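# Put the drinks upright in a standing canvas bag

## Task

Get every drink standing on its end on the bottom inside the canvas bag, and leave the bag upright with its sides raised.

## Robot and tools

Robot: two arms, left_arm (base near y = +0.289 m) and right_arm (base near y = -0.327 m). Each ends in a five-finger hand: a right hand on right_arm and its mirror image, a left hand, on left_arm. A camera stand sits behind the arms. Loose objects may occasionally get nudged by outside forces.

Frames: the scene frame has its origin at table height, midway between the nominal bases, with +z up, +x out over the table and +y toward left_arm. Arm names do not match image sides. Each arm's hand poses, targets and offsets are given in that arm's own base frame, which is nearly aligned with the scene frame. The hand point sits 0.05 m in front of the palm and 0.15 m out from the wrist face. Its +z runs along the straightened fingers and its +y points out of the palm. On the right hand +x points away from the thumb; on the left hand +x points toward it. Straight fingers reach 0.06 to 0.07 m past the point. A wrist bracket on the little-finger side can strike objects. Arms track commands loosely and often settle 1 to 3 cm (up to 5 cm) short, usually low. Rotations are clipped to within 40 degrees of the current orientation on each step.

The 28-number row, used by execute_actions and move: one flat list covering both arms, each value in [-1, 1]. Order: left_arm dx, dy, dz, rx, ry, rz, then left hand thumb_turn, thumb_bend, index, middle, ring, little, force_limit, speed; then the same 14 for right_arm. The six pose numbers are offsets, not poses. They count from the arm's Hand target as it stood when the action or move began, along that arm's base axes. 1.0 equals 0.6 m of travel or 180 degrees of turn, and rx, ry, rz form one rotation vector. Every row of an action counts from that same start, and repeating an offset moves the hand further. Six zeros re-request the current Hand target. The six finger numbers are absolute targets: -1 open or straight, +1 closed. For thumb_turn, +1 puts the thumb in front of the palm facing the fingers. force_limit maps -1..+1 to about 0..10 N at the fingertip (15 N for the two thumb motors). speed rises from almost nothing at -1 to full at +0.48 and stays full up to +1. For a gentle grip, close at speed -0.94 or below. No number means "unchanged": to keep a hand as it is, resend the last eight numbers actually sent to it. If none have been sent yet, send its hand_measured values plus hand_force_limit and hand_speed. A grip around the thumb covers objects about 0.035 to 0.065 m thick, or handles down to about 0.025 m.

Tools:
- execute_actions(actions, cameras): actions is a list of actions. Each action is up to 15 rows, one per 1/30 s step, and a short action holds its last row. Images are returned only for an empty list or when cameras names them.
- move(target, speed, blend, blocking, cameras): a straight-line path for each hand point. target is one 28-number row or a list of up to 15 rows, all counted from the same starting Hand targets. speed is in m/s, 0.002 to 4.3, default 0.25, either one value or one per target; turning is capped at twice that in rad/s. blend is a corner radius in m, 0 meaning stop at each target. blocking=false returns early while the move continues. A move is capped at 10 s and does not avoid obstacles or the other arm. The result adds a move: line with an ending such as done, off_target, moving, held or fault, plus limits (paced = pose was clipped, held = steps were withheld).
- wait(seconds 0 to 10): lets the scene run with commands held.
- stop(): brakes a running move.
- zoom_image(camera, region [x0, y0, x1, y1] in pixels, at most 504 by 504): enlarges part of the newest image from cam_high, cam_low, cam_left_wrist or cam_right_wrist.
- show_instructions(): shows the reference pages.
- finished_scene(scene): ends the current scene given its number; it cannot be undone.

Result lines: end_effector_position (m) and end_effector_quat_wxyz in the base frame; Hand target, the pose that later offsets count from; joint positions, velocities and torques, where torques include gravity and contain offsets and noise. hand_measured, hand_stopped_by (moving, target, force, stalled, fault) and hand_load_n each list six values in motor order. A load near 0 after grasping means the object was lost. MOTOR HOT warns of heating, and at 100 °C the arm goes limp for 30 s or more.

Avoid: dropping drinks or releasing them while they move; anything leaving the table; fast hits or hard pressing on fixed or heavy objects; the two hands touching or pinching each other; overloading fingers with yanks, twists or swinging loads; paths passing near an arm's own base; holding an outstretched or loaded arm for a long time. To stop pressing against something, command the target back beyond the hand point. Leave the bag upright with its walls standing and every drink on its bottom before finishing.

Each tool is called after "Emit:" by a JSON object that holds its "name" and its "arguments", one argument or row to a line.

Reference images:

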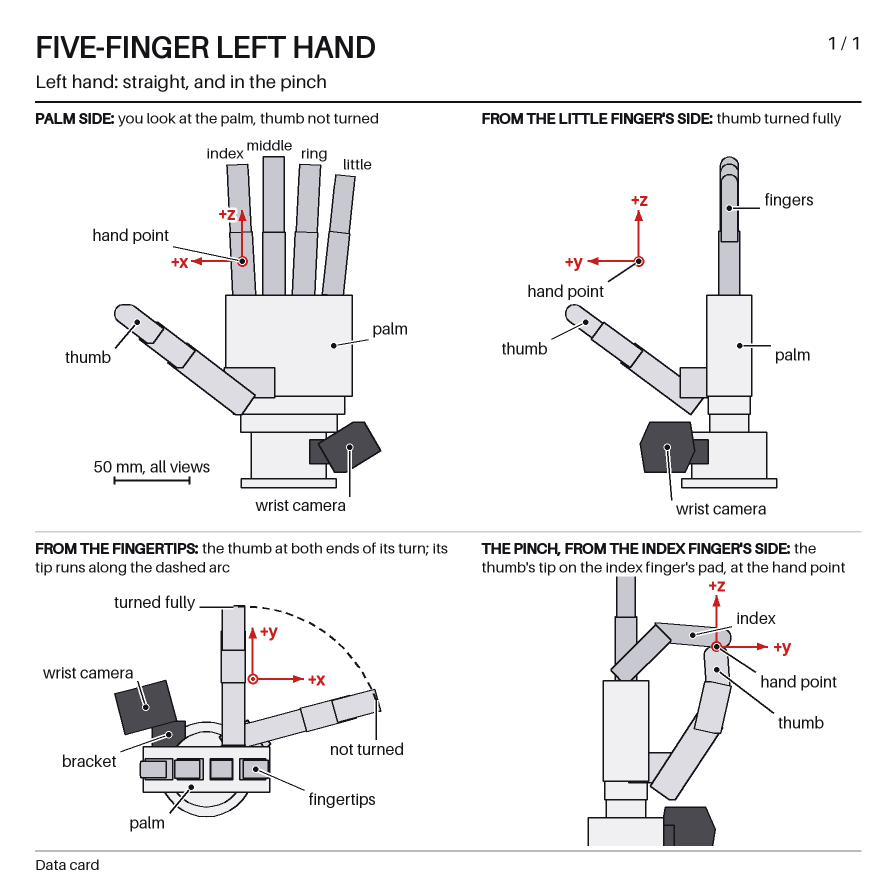

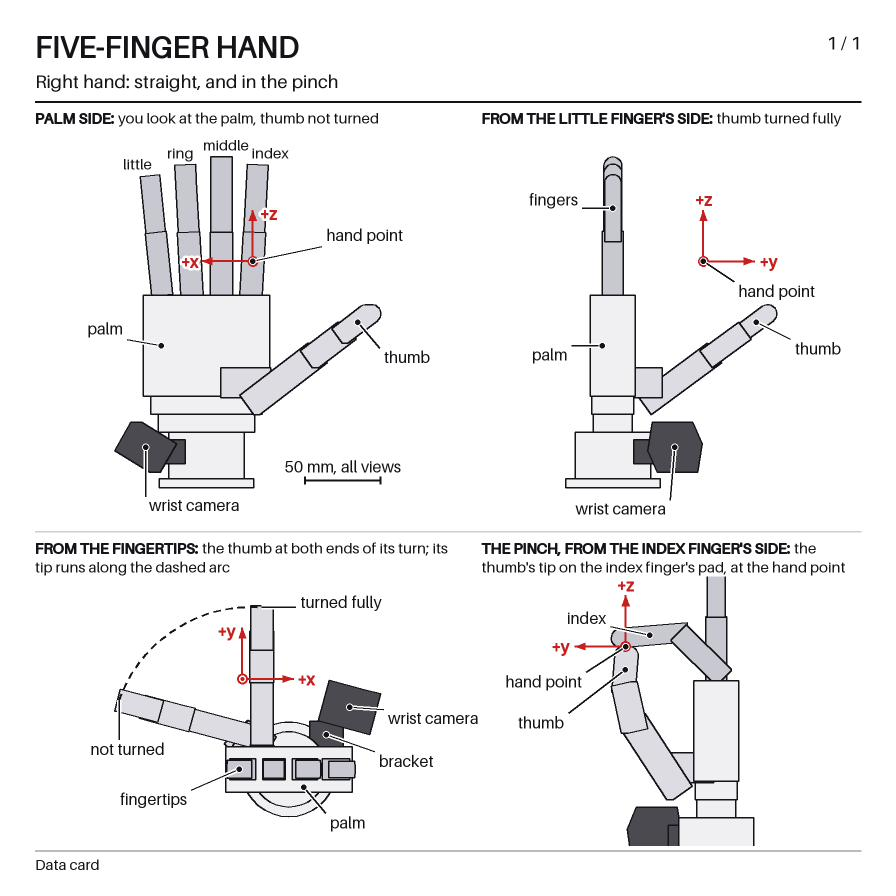

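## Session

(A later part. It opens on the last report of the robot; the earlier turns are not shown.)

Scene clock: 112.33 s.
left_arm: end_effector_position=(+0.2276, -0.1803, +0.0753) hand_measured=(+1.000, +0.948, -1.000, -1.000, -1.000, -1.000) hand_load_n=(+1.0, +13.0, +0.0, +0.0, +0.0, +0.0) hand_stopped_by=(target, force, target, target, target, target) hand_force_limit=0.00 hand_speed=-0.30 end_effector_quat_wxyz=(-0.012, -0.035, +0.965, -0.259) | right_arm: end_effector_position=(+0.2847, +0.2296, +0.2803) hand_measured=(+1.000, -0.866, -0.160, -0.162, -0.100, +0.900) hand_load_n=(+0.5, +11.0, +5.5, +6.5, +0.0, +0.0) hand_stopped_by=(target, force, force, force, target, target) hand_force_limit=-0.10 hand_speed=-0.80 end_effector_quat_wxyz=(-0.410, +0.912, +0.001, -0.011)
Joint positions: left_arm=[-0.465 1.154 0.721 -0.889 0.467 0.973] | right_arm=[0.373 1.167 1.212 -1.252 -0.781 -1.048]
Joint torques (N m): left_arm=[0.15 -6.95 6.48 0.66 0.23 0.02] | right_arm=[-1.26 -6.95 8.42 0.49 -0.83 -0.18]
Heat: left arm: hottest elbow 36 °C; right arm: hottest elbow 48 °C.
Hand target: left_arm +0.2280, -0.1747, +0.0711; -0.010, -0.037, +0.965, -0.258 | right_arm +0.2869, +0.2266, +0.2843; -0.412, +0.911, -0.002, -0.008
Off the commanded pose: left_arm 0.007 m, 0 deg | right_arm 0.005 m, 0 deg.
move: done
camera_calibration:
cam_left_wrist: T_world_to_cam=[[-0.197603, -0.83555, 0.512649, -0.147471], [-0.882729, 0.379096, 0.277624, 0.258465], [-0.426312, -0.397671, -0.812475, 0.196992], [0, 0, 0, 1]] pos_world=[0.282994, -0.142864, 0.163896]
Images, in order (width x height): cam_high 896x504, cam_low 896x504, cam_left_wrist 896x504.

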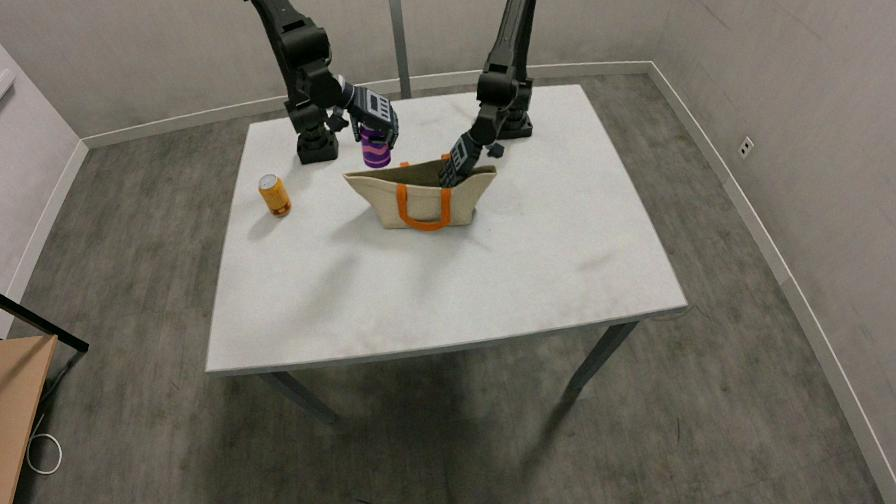

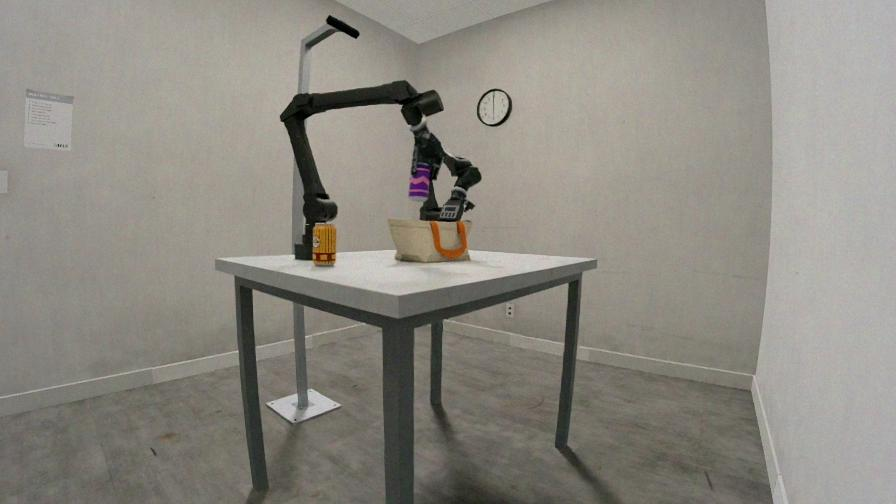

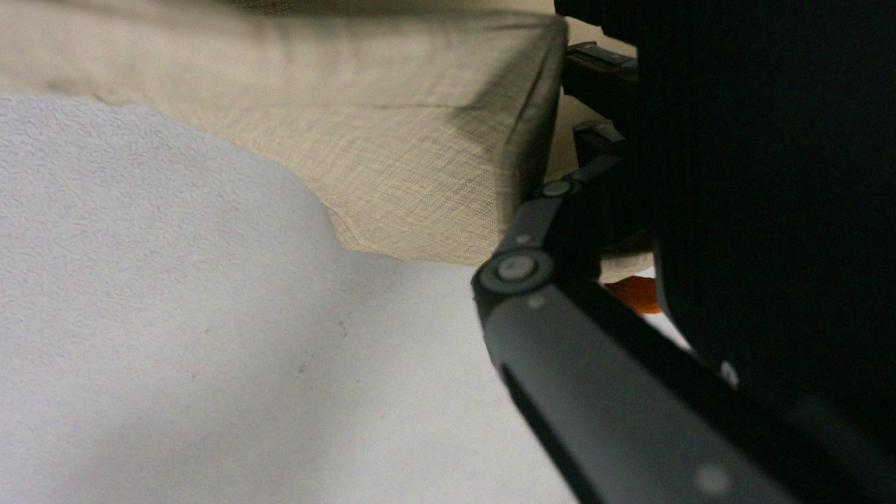

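Emit:
{"name": "move", "arguments": {
  "target": [
    [0,0,0,0,0,0,1,1,-1,-1,-1,-1,0,-0.3,-0.03,0.08,-0.015,0,0,0,1,0.3,0.3,0.36,-0.1,0.9,-0.1,-0.8]
  ],
  "cameras": ["cam_high","cam_low","cam_right_wrist"],
  "speed": 0.1
}}

Emit:
{"name": "zoom_image", "arguments": {
  "camera": "cam_high",
  "region": [300, 60, 540, 240]
}}

Emit:
{"name": "zoom_image", "arguments": {
  "camera": "cam_low",
  "region": [360, 120, 500, 290]
}}

Scene clock: 115.00 s.
left_arm: end_effector_position=(+0.2276, -0.1803, +0.0753) hand_measured=(+1.000, +0.948, -1.000, -1.000, -1.000, -1.000) hand_load_n=(+1.0, +12.5, +0.0, +0.5, +0.0, +0.0) hand_stopped_by=(target, force, target, target, target, target) hand_force_limit=0.00 hand_speed=-0.30 end_effector_quat_wxyz=(-0.012, -0.035, +0.965, -0.259) | right_arm: end_effector_position=(+0.2702, +0.2695, +0.2653) hand_measured=(+1.000, -0.866, -0.160, -0.162, -0.100, +0.900) hand_load_n=(+0.5, +11.0, +6.0, +6.5, +0.0, +0.0) hand_stopped_by=(target, force, force, force, target, target) hand_force_limit=-0.10 hand_speed=-0.80 end_effector_quat_wxyz=(-0.403, +0.915, -0.002, -0.016)
Joint positions: left_arm=[-0.465 1.154 0.721 -0.889 0.468 0.974] | right_arm=[0.5 1.167 1.17 -1.12 -0.722 -0.894]
Joint torques (N m): left_arm=[0.15 -6.89 6.46 0.64 0.23 0.02] | right_arm=[0.5 -8 8.43 1.62 -0.74 0.09]
Heat: left arm: hottest elbow 36 °C; right arm: hottest elbow 48 °C.
Hand target: left_arm +0.2279, -0.1747, +0.0711; -0.010, -0.036, +0.965, -0.259 | right_arm +0.2688, +0.2747, +0.2752; -0.412, +0.911, -0.001, -0.008
Off the commanded pose: left_arm 0.007 m, 0 deg | right_arm 0.011 m, 1 deg.
move: off_target (right_arm)
camera_calibration:
cam_right_wrist: T_world_to_cam=[[0.219802, -0.669247, -0.709786, 0.311408], [-0.808632, -0.531992, 0.251195, 0.291415], [-0.545712, 0.518742, -0.658107, 0.297226], [0, 0, 0, 1]] pos_world=[0.329399, 0.209256, 0.343437]
Images, in order (width x height): cam_high 896x504, cam_low 896x504, cam_right_wrist 896x504.

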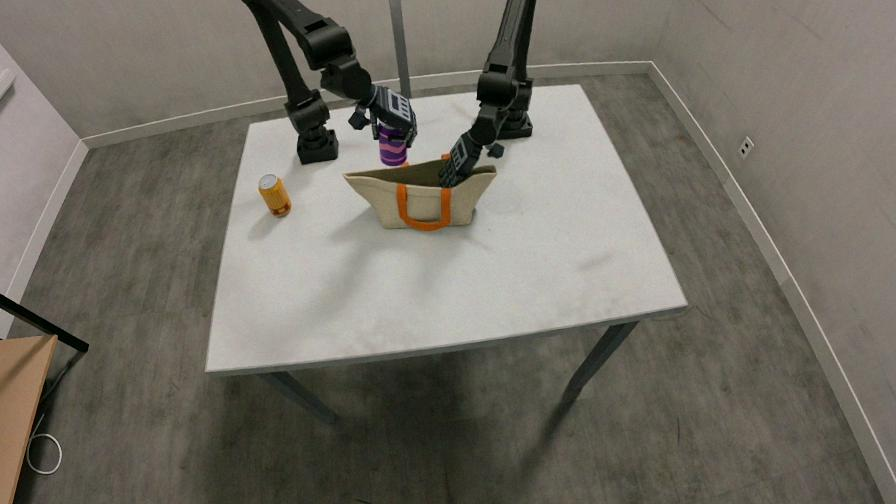

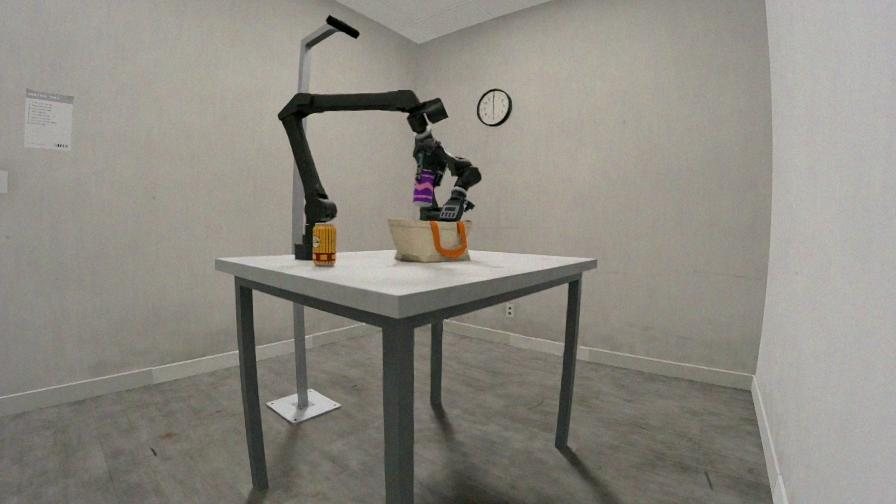

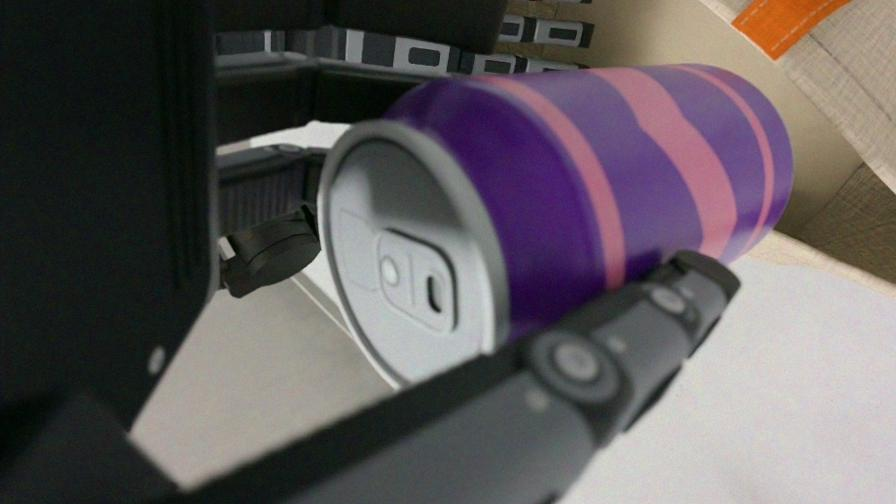

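Scaled by 2.100 from the camera's 896x504 image, which has a finer 1280x720 frame.

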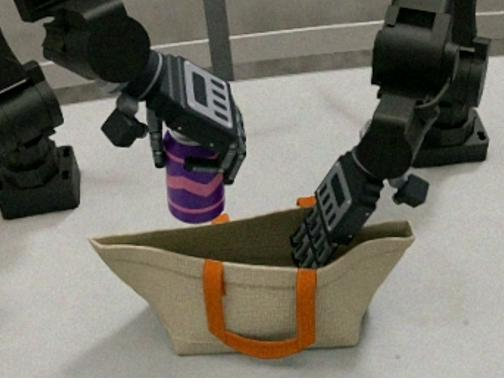

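Scaled by 2.965 from the camera's 896x504 image, which has a finer 1280x720 frame.

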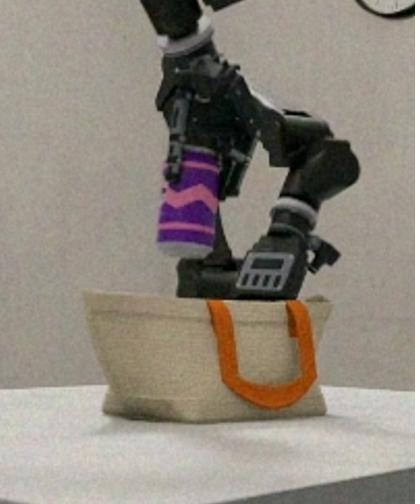

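Emit:
{"name": "move", "arguments": {
  "target": [
    [0,0,0,0,0,0,1,1,-1,-1,-1,-1,0,-0.3,0.007,0.118,0.0,0,0,0,1,0.3,0.3,0.36,-0.1,0.9,-0.1,-0.8]
  ],
  "cameras": ["cam_high","cam_low","cam_right_wrist"],
  "speed": 0.1
}}

Emit:
{"name": "zoom_image", "arguments": {
  "camera": "cam_high",
  "region": [300, 60, 540, 240]
}}

Emit:
{"name": "zoom_image", "arguments": {
  "camera": "cam_low",
  "region": [360, 120, 500, 290]
}}

Scene clock: 118.63 s.
left_arm: end_effector_position=(+0.2276, -0.1803, +0.0753) hand_measured=(+1.000, +0.948, -1.000, -1.000, -1.000, -1.000) hand_load_n=(+1.0, +12.5, +0.0, +0.0, +0.0, +0.0) hand_stopped_by=(target, force, target, target, target, target) hand_force_limit=0.00 hand_speed=-0.30 end_effector_quat_wxyz=(-0.012, -0.035, +0.965, -0.259) | right_arm: end_effector_position=(+0.2604, +0.3280, +0.2406) hand_measured=(+1.000, -0.866, -0.160, -0.162, -0.100, +0.900) hand_load_n=(+0.5, +11.0, +6.0, +6.5, +0.0, +0.0) hand_stopped_by=(target, force, force, force, target, target) hand_force_limit=-0.10 hand_speed=-0.80 end_effector_quat_wxyz=(-0.387, +0.922, -0.009, -0.034)
Joint positions: left_arm=[-0.465 1.154 0.721 -0.889 0.468 0.974] | right_arm=[0.652 1.247 1.17 -0.985 -0.644 -0.726]
Joint torques (N m): left_arm=[0.15 -6.95 6.48 0.66 0.23 0.02] | right_arm=[0.56 -8.59 12.67 1.77 -0.64 0.11]
Heat: left arm: hottest elbow 37 °C; right arm: hottest elbow 49 °C.
Hand target: left_arm +0.2279, -0.1747, +0.0711; -0.010, -0.036, +0.965, -0.259 | right_arm +0.2730, +0.3455, +0.2751; -0.412, +0.911, -0.002, -0.009
Off the commanded pose: left_arm 0.007 m, 0 deg | right_arm 0.041 m, 4 deg.
move: off_target (right_arm)
camera_calibration:
cam_right_wrist: T_world_to_cam=[[0.19341, -0.693469, -0.694041, 0.346111], [-0.797643, -0.523039, 0.300326, 0.303215], [-0.571277, 0.495511, -0.654302, 0.258571], [0, 0, 0, 1]] pos_world=[0.322632, 0.270485, 0.318335]
Images, in order (width x height): cam_high 896x504, cam_low 896x504, cam_right_wrist 896x504.

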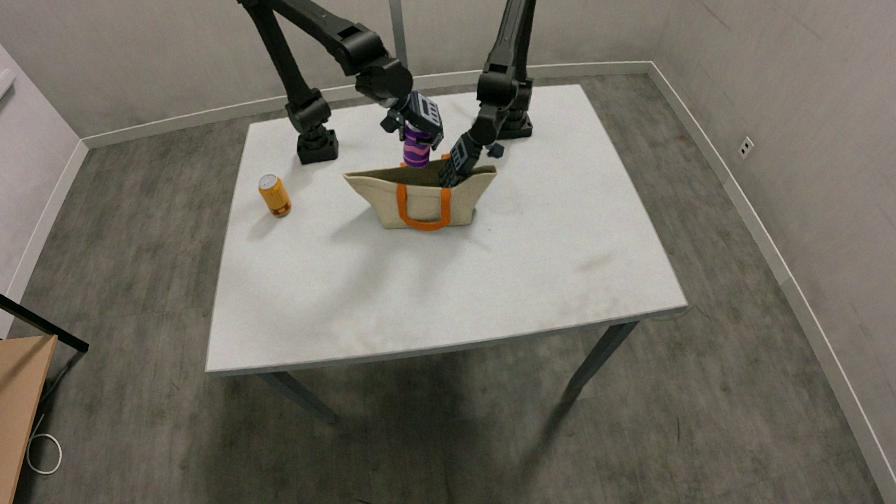

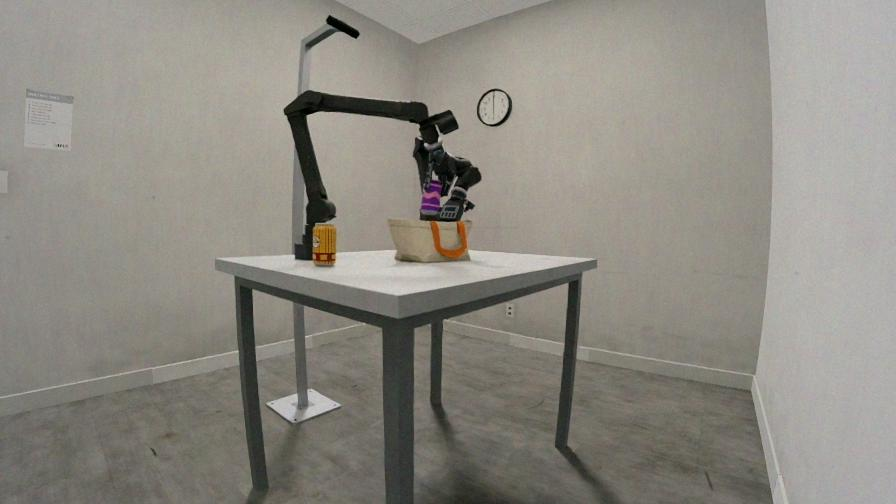

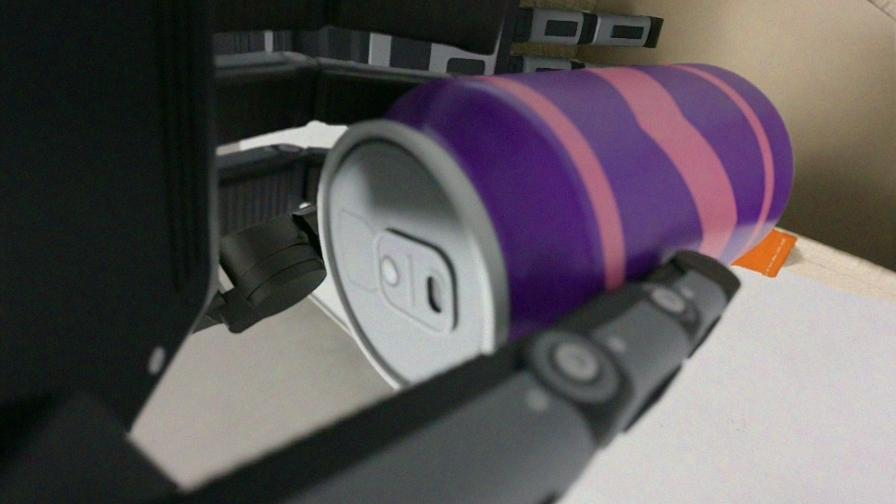

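Scaled by 2.100 from the camera's 896x504 image, which has a finer 1280x720 frame.

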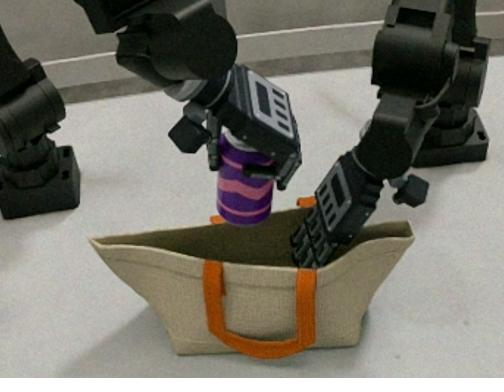

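Scaled by 2.965 from the camera's 896x504 image, which has a finer 1280x720 frame.

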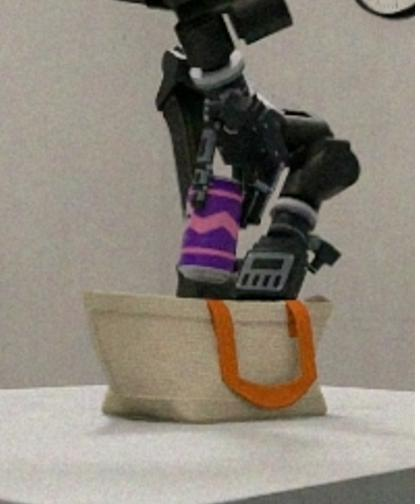

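Emit:
{"name": "move", "arguments": {
  "target": [
    [0,0,0,0,0,0,1,1,-1,-1,-1,-1,0,-0.3,0.019,0.003,-0.02,0.02,-0.022,-0.004,1,0.3,0.3,0.36,-0.1,0.9,-0.1,-0.8]
  ],
  "cameras": ["cam_high","cam_low","cam_right_wrist"],
  "speed": 0.1
}}

Emit:
{"name": "zoom_image", "arguments": {
  "camera": "cam_high",
  "region": [300, 60, 540, 240]
}}

Emit:
{"name": "zoom_image", "arguments": {
  "camera": "cam_low",
  "region": [360, 120, 500, 290]
}}

Scene clock: 121.43 s.
left_arm: end_effector_position=(+0.2276, -0.1803, +0.0753) hand_measured=(+1.000, +0.948, -1.000, -1.000, -1.000, -1.000) hand_load_n=(+1.5, +12.5, +0.0, +0.0, +0.0, +0.0) hand_stopped_by=(target, force, target, target, target, target) hand_force_limit=0.00 hand_speed=-0.30 end_effector_quat_wxyz=(-0.012, -0.035, +0.965, -0.259) | right_arm: end_effector_position=(+0.2824, +0.3452, +0.2428) hand_measured=(+1.000, -0.866, -0.160, -0.162, -0.100, +0.900) hand_load_n=(+0.5, +11.0, +6.0, +6.5, +0.0, +0.0) hand_stopped_by=(target, force, force, force, target, target) hand_force_limit=-0.10 hand_speed=-0.80 end_effector_quat_wxyz=(-0.421, +0.907, +0.008, +0.010)
Joint positions: left_arm=[-0.465 1.154 0.721 -0.889 0.468 0.974] | right_arm=[0.652 1.246 1.151 -0.844 -0.644 -0.72]
Joint torques (N m): left_arm=[0.15 -6.95 6.48 0.66 0.23 0.02] | right_arm=[-0.62 -10.52 8.73 2.1 -0.88 0.1]
Heat: left arm: hottest elbow 37 °C; right arm: hottest elbow 49 °C.
Hand target: left_arm +0.2279, -0.1747, +0.0711; -0.010, -0.036, +0.965, -0.259 | right_arm +0.2844, +0.3473, +0.2633; -0.441, +0.897, +0.007, +0.025
Off the commanded pose: left_arm 0.007 m, 0 deg | right_arm 0.021 m, 3 deg.
move: off_target (right_arm)
camera_calibration:
cam_right_wrist: T_world_to_cam=[[0.256655, -0.641664, -0.722769, 0.326638], [-0.822484, -0.537745, 0.185339, 0.369201], [-0.507591, 0.546898, -0.665773, 0.231136], [0, 0, 0, 1]] pos_world=[0.337151, 0.281721, 0.321541]
Images, in order (width x height): cam_high 896x504, cam_low 896x504, cam_right_wrist 896x504.

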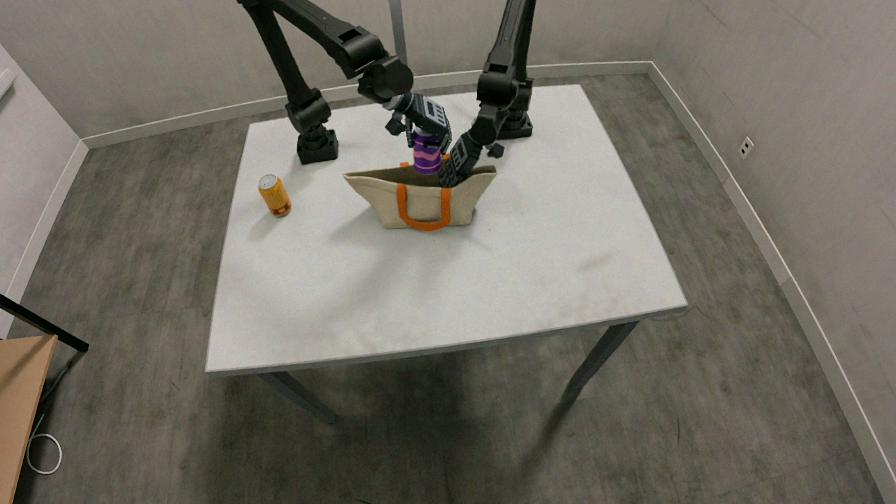

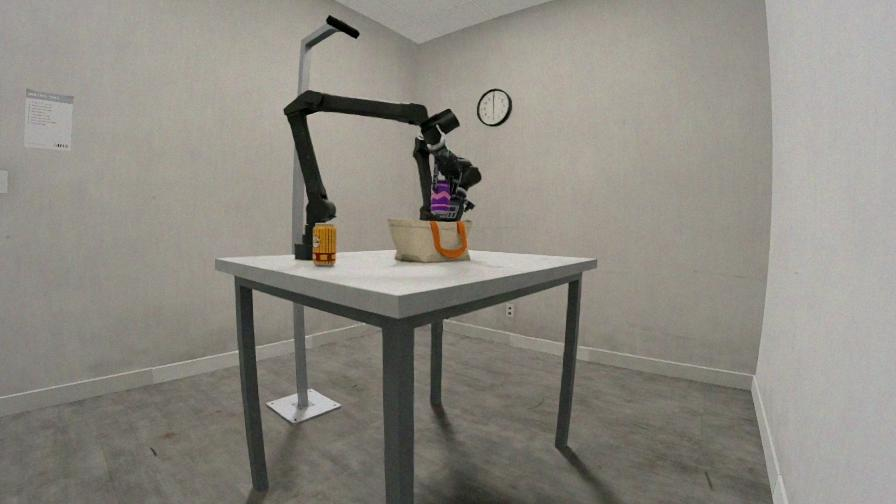

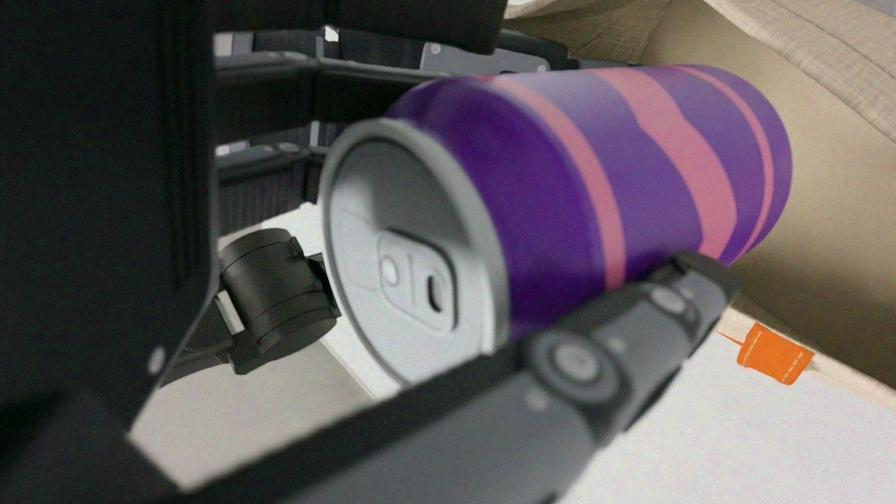

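Scaled by 2.100 from the camera's 896x504 image, which has a finer 1280x720 frame.

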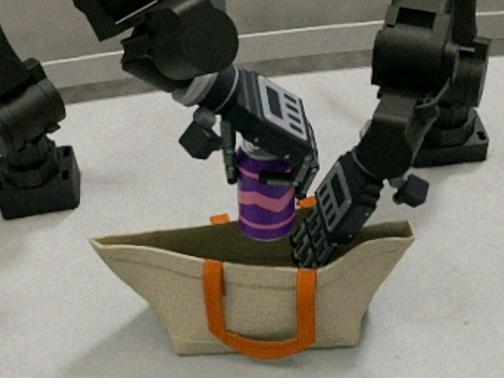

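Scaled by 2.965 from the camera's 896x504 image, which has a finer 1280x720 frame.

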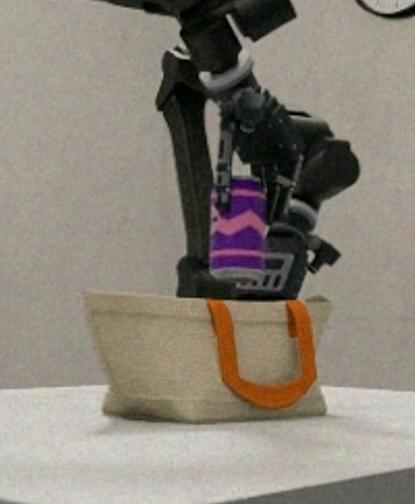

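Emit:
{"name": "move", "arguments": {
  "target": [
    [0,0,0,0,0,0,1,1,-1,-1,-1,-1,0,-0.3,-0.014,-0.0388,-0.02,0,0,0,1,0.3,0.3,0.36,-0.1,0.9,-0.1,-0.8]
  ],
  "cameras": ["cam_high","cam_low","cam_right_wrist"],
  "speed": 0.1
}}

Emit:
{"name": "zoom_image", "arguments": {
  "camera": "cam_high",
  "region": [340, 100, 520, 240]
}}

Emit:
{"name": "zoom_image", "arguments": {
  "camera": "cam_low",
  "region": [360, 120, 500, 290]
}}

Scene clock: 123.23 s.
left_arm: end_effector_position=(+0.2276, -0.1803, +0.0753) hand_measured=(+1.000, +0.948, -1.000, -1.000, -1.000, -1.000) hand_load_n=(+1.5, +13.0, +0.0, +0.0, +0.0, +0.0) hand_stopped_by=(target, force, target, target, target, target) hand_force_limit=0.00 hand_speed=-0.30 end_effector_quat_wxyz=(-0.012, -0.035, +0.965, -0.259) | right_arm: end_effector_position=(+0.2715, +0.3246, +0.2336) hand_measured=(+1.000, -0.866, -0.160, -0.162, -0.100, +0.900) hand_load_n=(+0.5, +11.5, +6.0, +6.5, +0.0, +0.0) hand_stopped_by=(target, force, force, force, target, target) hand_force_limit=-0.10 hand_speed=-0.80 end_effector_quat_wxyz=(-0.423, +0.906, -0.002, +0.005)
Joint positions: left_arm=[-0.465 1.154 0.721 -0.889 0.468 0.974] | right_arm=[0.621 1.195 1.084 -0.842 -0.664 -0.726]
Joint torques (N m): left_arm=[0.15 -6.89 6.48 0.65 0.23 0.02] | right_arm=[-1.2 -9.76 8.57 1.87 -0.95 -0.21]
Heat: left arm: hottest elbow 37 °C; right arm: hottest elbow 49 °C.
Hand target: left_arm +0.2279, -0.1747, +0.0711; -0.010, -0.036, +0.965, -0.259 | right_arm +0.2760, +0.3239, +0.2513; -0.440, +0.897, +0.007, +0.026
Off the commanded pose: left_arm 0.007 m, 0 deg | right_arm 0.018 m, 3 deg.
move: off_target (right_arm)
camera_calibration:
cam_right_wrist: T_world_to_cam=[[0.234527, -0.641945, -0.730003, 0.31725], [-0.827383, -0.526039, 0.196773, 0.345655], [-0.510328, 0.557843, -0.654505, 0.225288], [0, 0, 0, 1]] pos_world=[0.326557, 0.25981, 0.31103]
Images, in order (width x height): cam_high 896x504, cam_low 896x504, cam_right_wrist 896x504.

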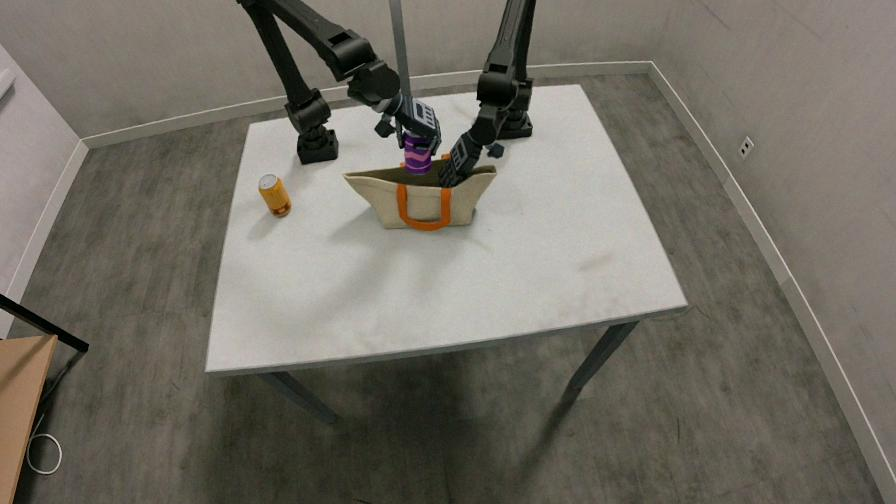

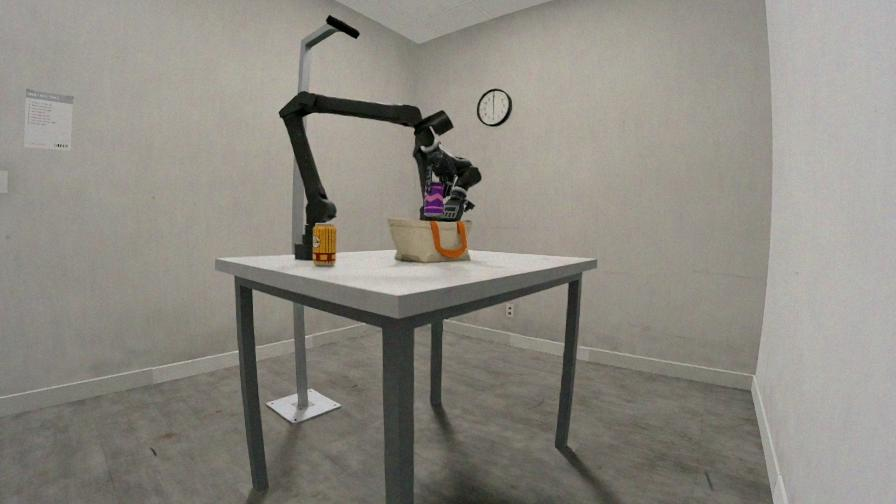

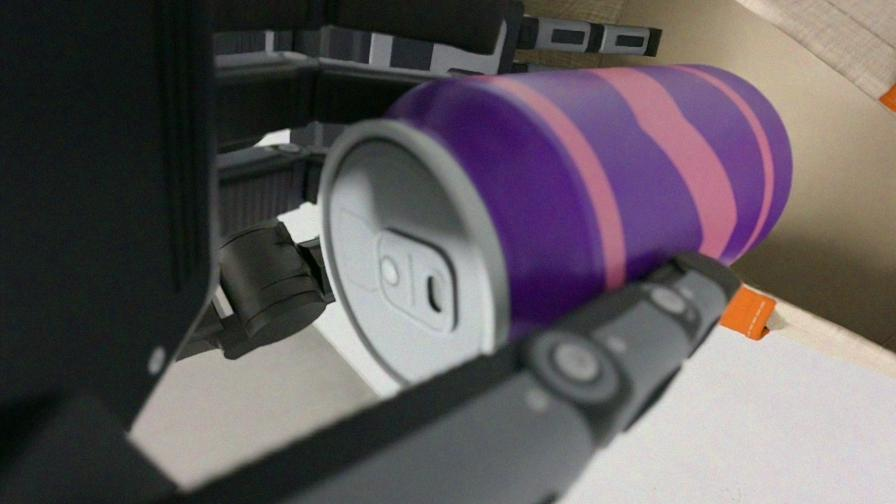

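Scaled by 2.800 from the camera's 896x504 image, which has a finer 1280x720 frame.

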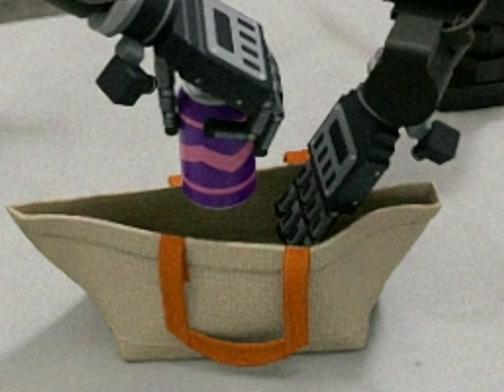

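Scaled by 2.965 from the camera's 896x504 image, which has a finer 1280x720 frame.

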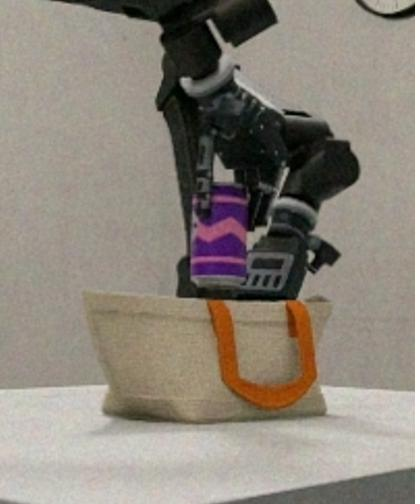

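Emit:
{"name": "move", "arguments": {
  "target": [
    [0,0,0,0,0,0,1,1,-1,-1,-1,-1,0,-0.3,0,-0.005,-0.08,0,0,0,1,0.3,0.3,0.36,-0.1,0.9,-0.1,-0.8]
  ],
  "cameras": ["cam_high","cam_low","cam_right_wrist"],
  "speed": 0.1
}}

Emit:
{"name": "zoom_image", "arguments": {
  "camera": "cam_high",
  "region": [340, 100, 520, 240]
}}

Emit:
{"name": "zoom_image", "arguments": {
  "camera": "cam_low",
  "region": [360, 120, 500, 290]
}}

Scene clock: 124.77 s.
left_arm: end_effector_position=(+0.2276, -0.1803, +0.0753) hand_measured=(+1.000, +0.948, -1.000, -1.000, -1.000, -1.000) hand_load_n=(+1.0, +13.0, +0.0, +0.0, +0.0, +0.0) hand_stopped_by=(target, force, target, target, target, target) hand_force_limit=0.00 hand_speed=-0.30 end_effector_quat_wxyz=(-0.012, -0.035, +0.965, -0.259) | right_arm: end_effector_position=(+0.2679, +0.3194, +0.1914) hand_measured=(+1.000, -0.866, -0.160, -0.162, -0.100, +0.900) hand_load_n=(+1.0, +11.0, +6.0, +6.5, +0.0, +0.0) hand_stopped_by=(target, force, force, force, target, target) hand_force_limit=-0.10 hand_speed=-0.80 end_effector_quat_wxyz=(-0.426, +0.905, +0.000, +0.009)
Joint positions: left_arm=[-0.465 1.154 0.721 -0.889 0.468 0.974] | right_arm=[0.615 1.194 0.968 -0.722 -0.669 -0.734]
Joint torques (N m): left_arm=[0.15 -6.89 6.46 0.66 0.23 0.01] | right_arm=[-1.2 -8.35 8.46 2.11 -0.95 -0.19]
Heat: left arm: hottest elbow 37 °C; right arm: hottest elbow 49 °C.
Hand target: left_arm +0.2279, -0.1747, +0.0711; -0.010, -0.036, +0.965, -0.259 | right_arm +0.2760, +0.3210, +0.2033; -0.441, +0.897, +0.007, +0.025
Off the commanded pose: left_arm 0.007 m, 0 deg | right_arm 0.014 m, 3 deg.
move: off_target (right_arm)
camera_calibration:
cam_right_wrist: T_world_to_cam=[[0.242205, -0.636853, -0.731953, 0.280661], [-0.828214, -0.528672, 0.185925, 0.351365], [-0.50537, 0.561182, -0.655497, 0.196534], [0, 0, 0, 1]] pos_world=[0.32235, 0.254205, 0.26893]
Images, in order (width x height): cam_high 896x504, cam_low 896x504, cam_right_wrist 896x504.

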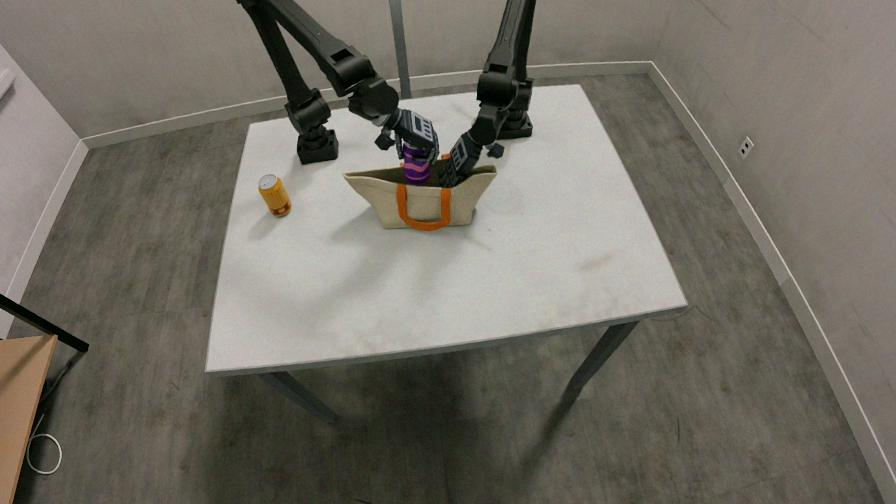

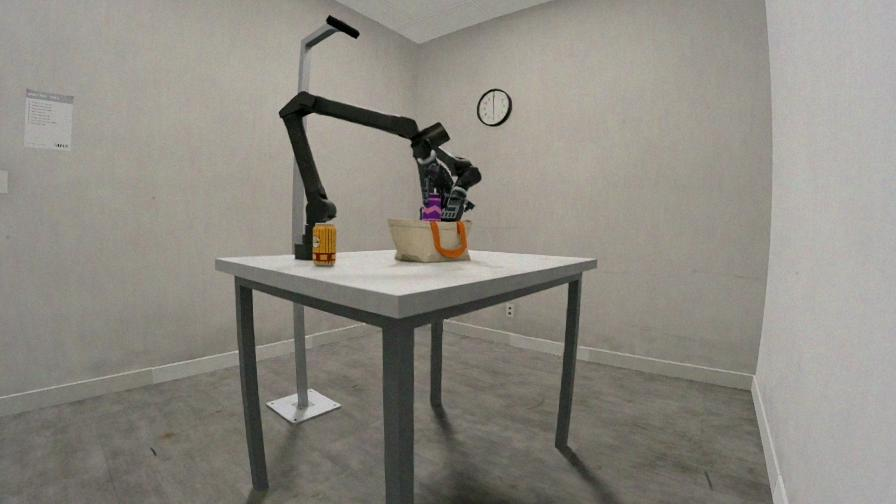

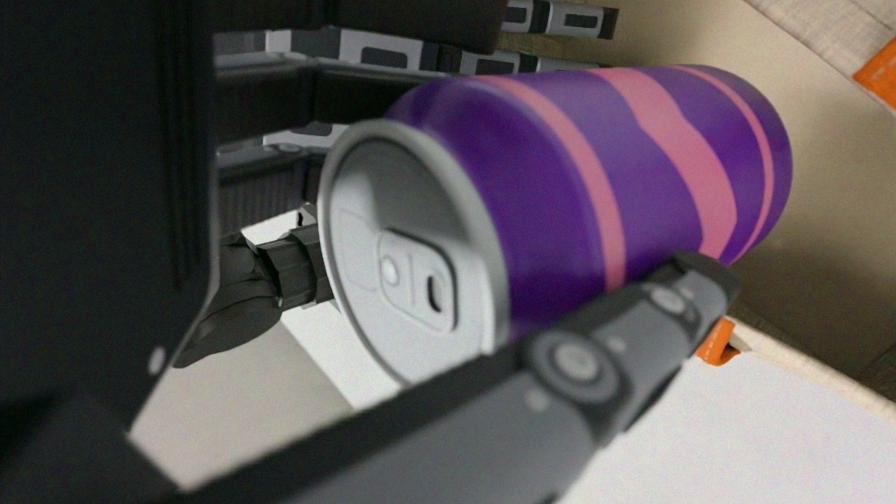

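Scaled by 2.800 from the camera's 896x504 image, which has a finer 1280x720 frame.

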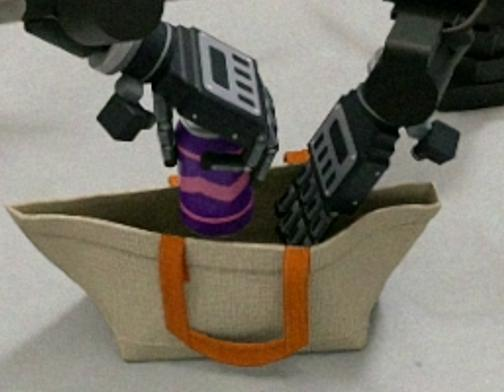

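Scaled by 2.965 from the camera's 896x504 image, which has a finer 1280x720 frame.

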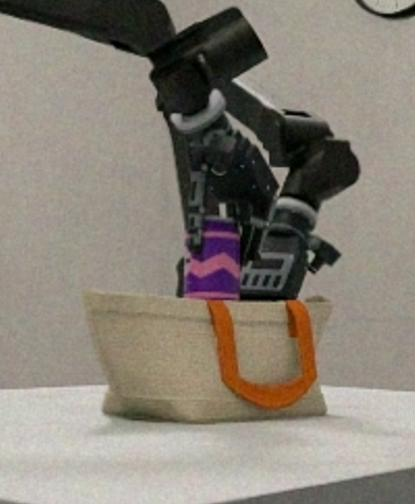

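Emit:
{"name": "move", "arguments": {
  "target": [
    [0,0,0,0,0,0,1,1,-1,-1,-1,-1,0,-0.3,-0.015,-0.01,-0.07,0,0,0,1,0.3,0.3,0.36,-0.1,0.9,-0.1,-0.8]
  ],
  "cameras": ["cam_high","cam_low","cam_right_wrist"],
  "speed": 0.1
}}

Emit:
{"name": "zoom_image", "arguments": {
  "camera": "cam_high",
  "region": [340, 100, 520, 240]
}}

Emit:
{"name": "zoom_image", "arguments": {
  "camera": "cam_low",
  "region": [360, 120, 500, 290]
}}

Scene clock: 126.80 s.
left_arm: end_effector_position=(+0.2277, -0.1802, +0.0753) hand_measured=(+1.000, +0.948, -1.000, -1.000, -1.000, -1.000) hand_load_n=(+1.5, +12.5, +0.0, +0.0, +0.0, +0.0) hand_stopped_by=(target, force, target, target, target, target) hand_force_limit=0.00 hand_speed=-0.30 end_effector_quat_wxyz=(-0.012, -0.035, +0.965, -0.259) | right_arm: end_effector_position=(+0.2588, +0.3129, +0.1505) hand_measured=(+1.000, -0.866, -0.160, -0.162, -0.100, +0.900) hand_load_n=(+1.0, +11.5, +6.0, +7.0, +0.0, +0.0) hand_stopped_by=(target, force, force, force, target, target) hand_force_limit=-0.10 hand_speed=-0.80 end_effector_quat_wxyz=(-0.427, +0.904, +0.002, +0.010)
Joint positions: left_arm=[-0.465 1.154 0.721 -0.889 0.468 0.975] | right_arm=[0.615 1.194 0.856 -0.607 -0.669 -0.735]
Joint torques (N m): left_arm=[0.15 -6.89 6.46 0.66 0.23 0.01] | right_arm=[-1.2 -8 8.16 2.07 -0.93 -0.18]
Heat: left arm: hottest elbow 37 °C; right arm: hottest elbow 49 °C.
Hand target: left_arm +0.2279, -0.1747, +0.0711; -0.010, -0.036, +0.965, -0.259 | right_arm +0.2671, +0.3150, +0.1612; -0.440, +0.897, +0.007, +0.026
Off the commanded pose: left_arm 0.007 m, 0 deg | right_arm 0.014 m, 3 deg.
move: off_target (right_arm)
camera_calibration:
cam_right_wrist: T_world_to_cam=[[0.245512, -0.635129, -0.732349, 0.247539], [-0.828223, -0.530019, 0.182006, 0.34904], [-0.503756, 0.561864, -0.656155, 0.168213], [0, 0, 0, 1]] pos_world=[0.313048, 0.247704, 0.228131]
Images, in order (width x height): cam_high 896x504, cam_low 896x504, cam_right_wrist 896x504.

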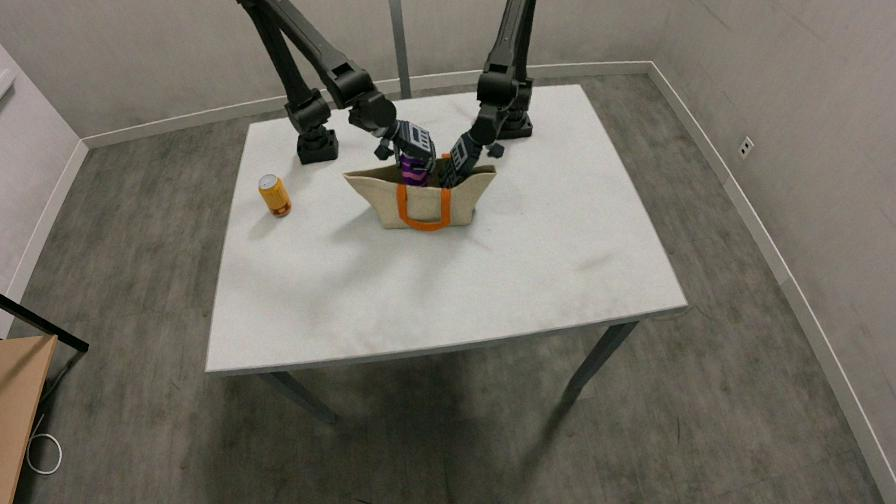

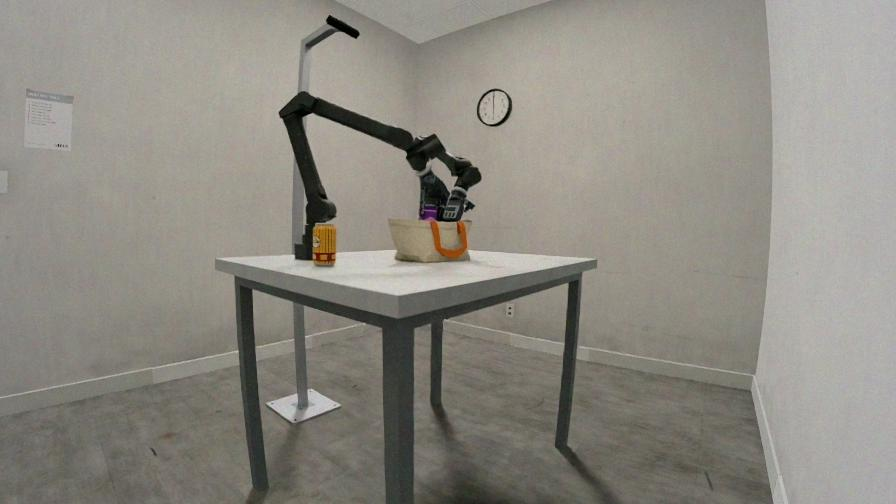

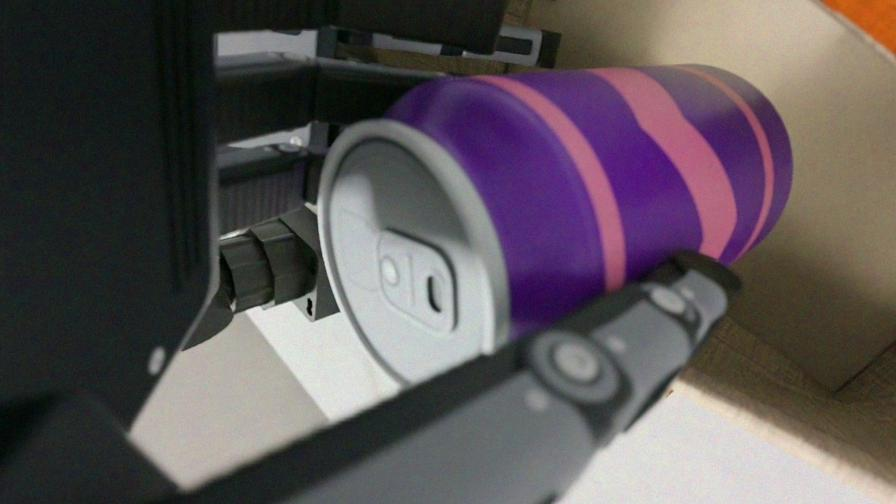

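Scaled by 2.800 from the camera's 896x504 image, which has a finer 1280x720 frame.

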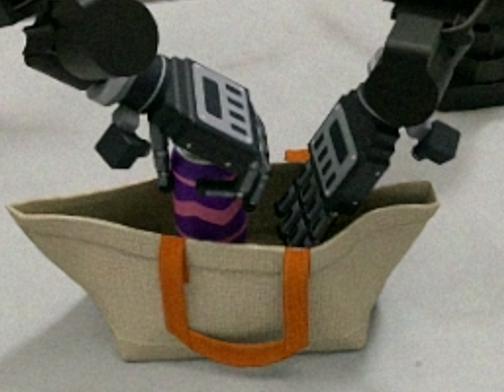

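Scaled by 2.965 from the camera's 896x504 image, which has a finer 1280x720 frame.

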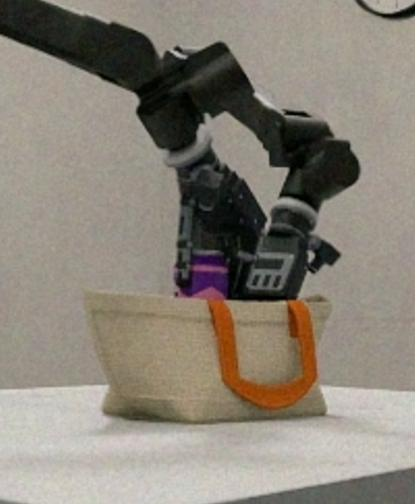

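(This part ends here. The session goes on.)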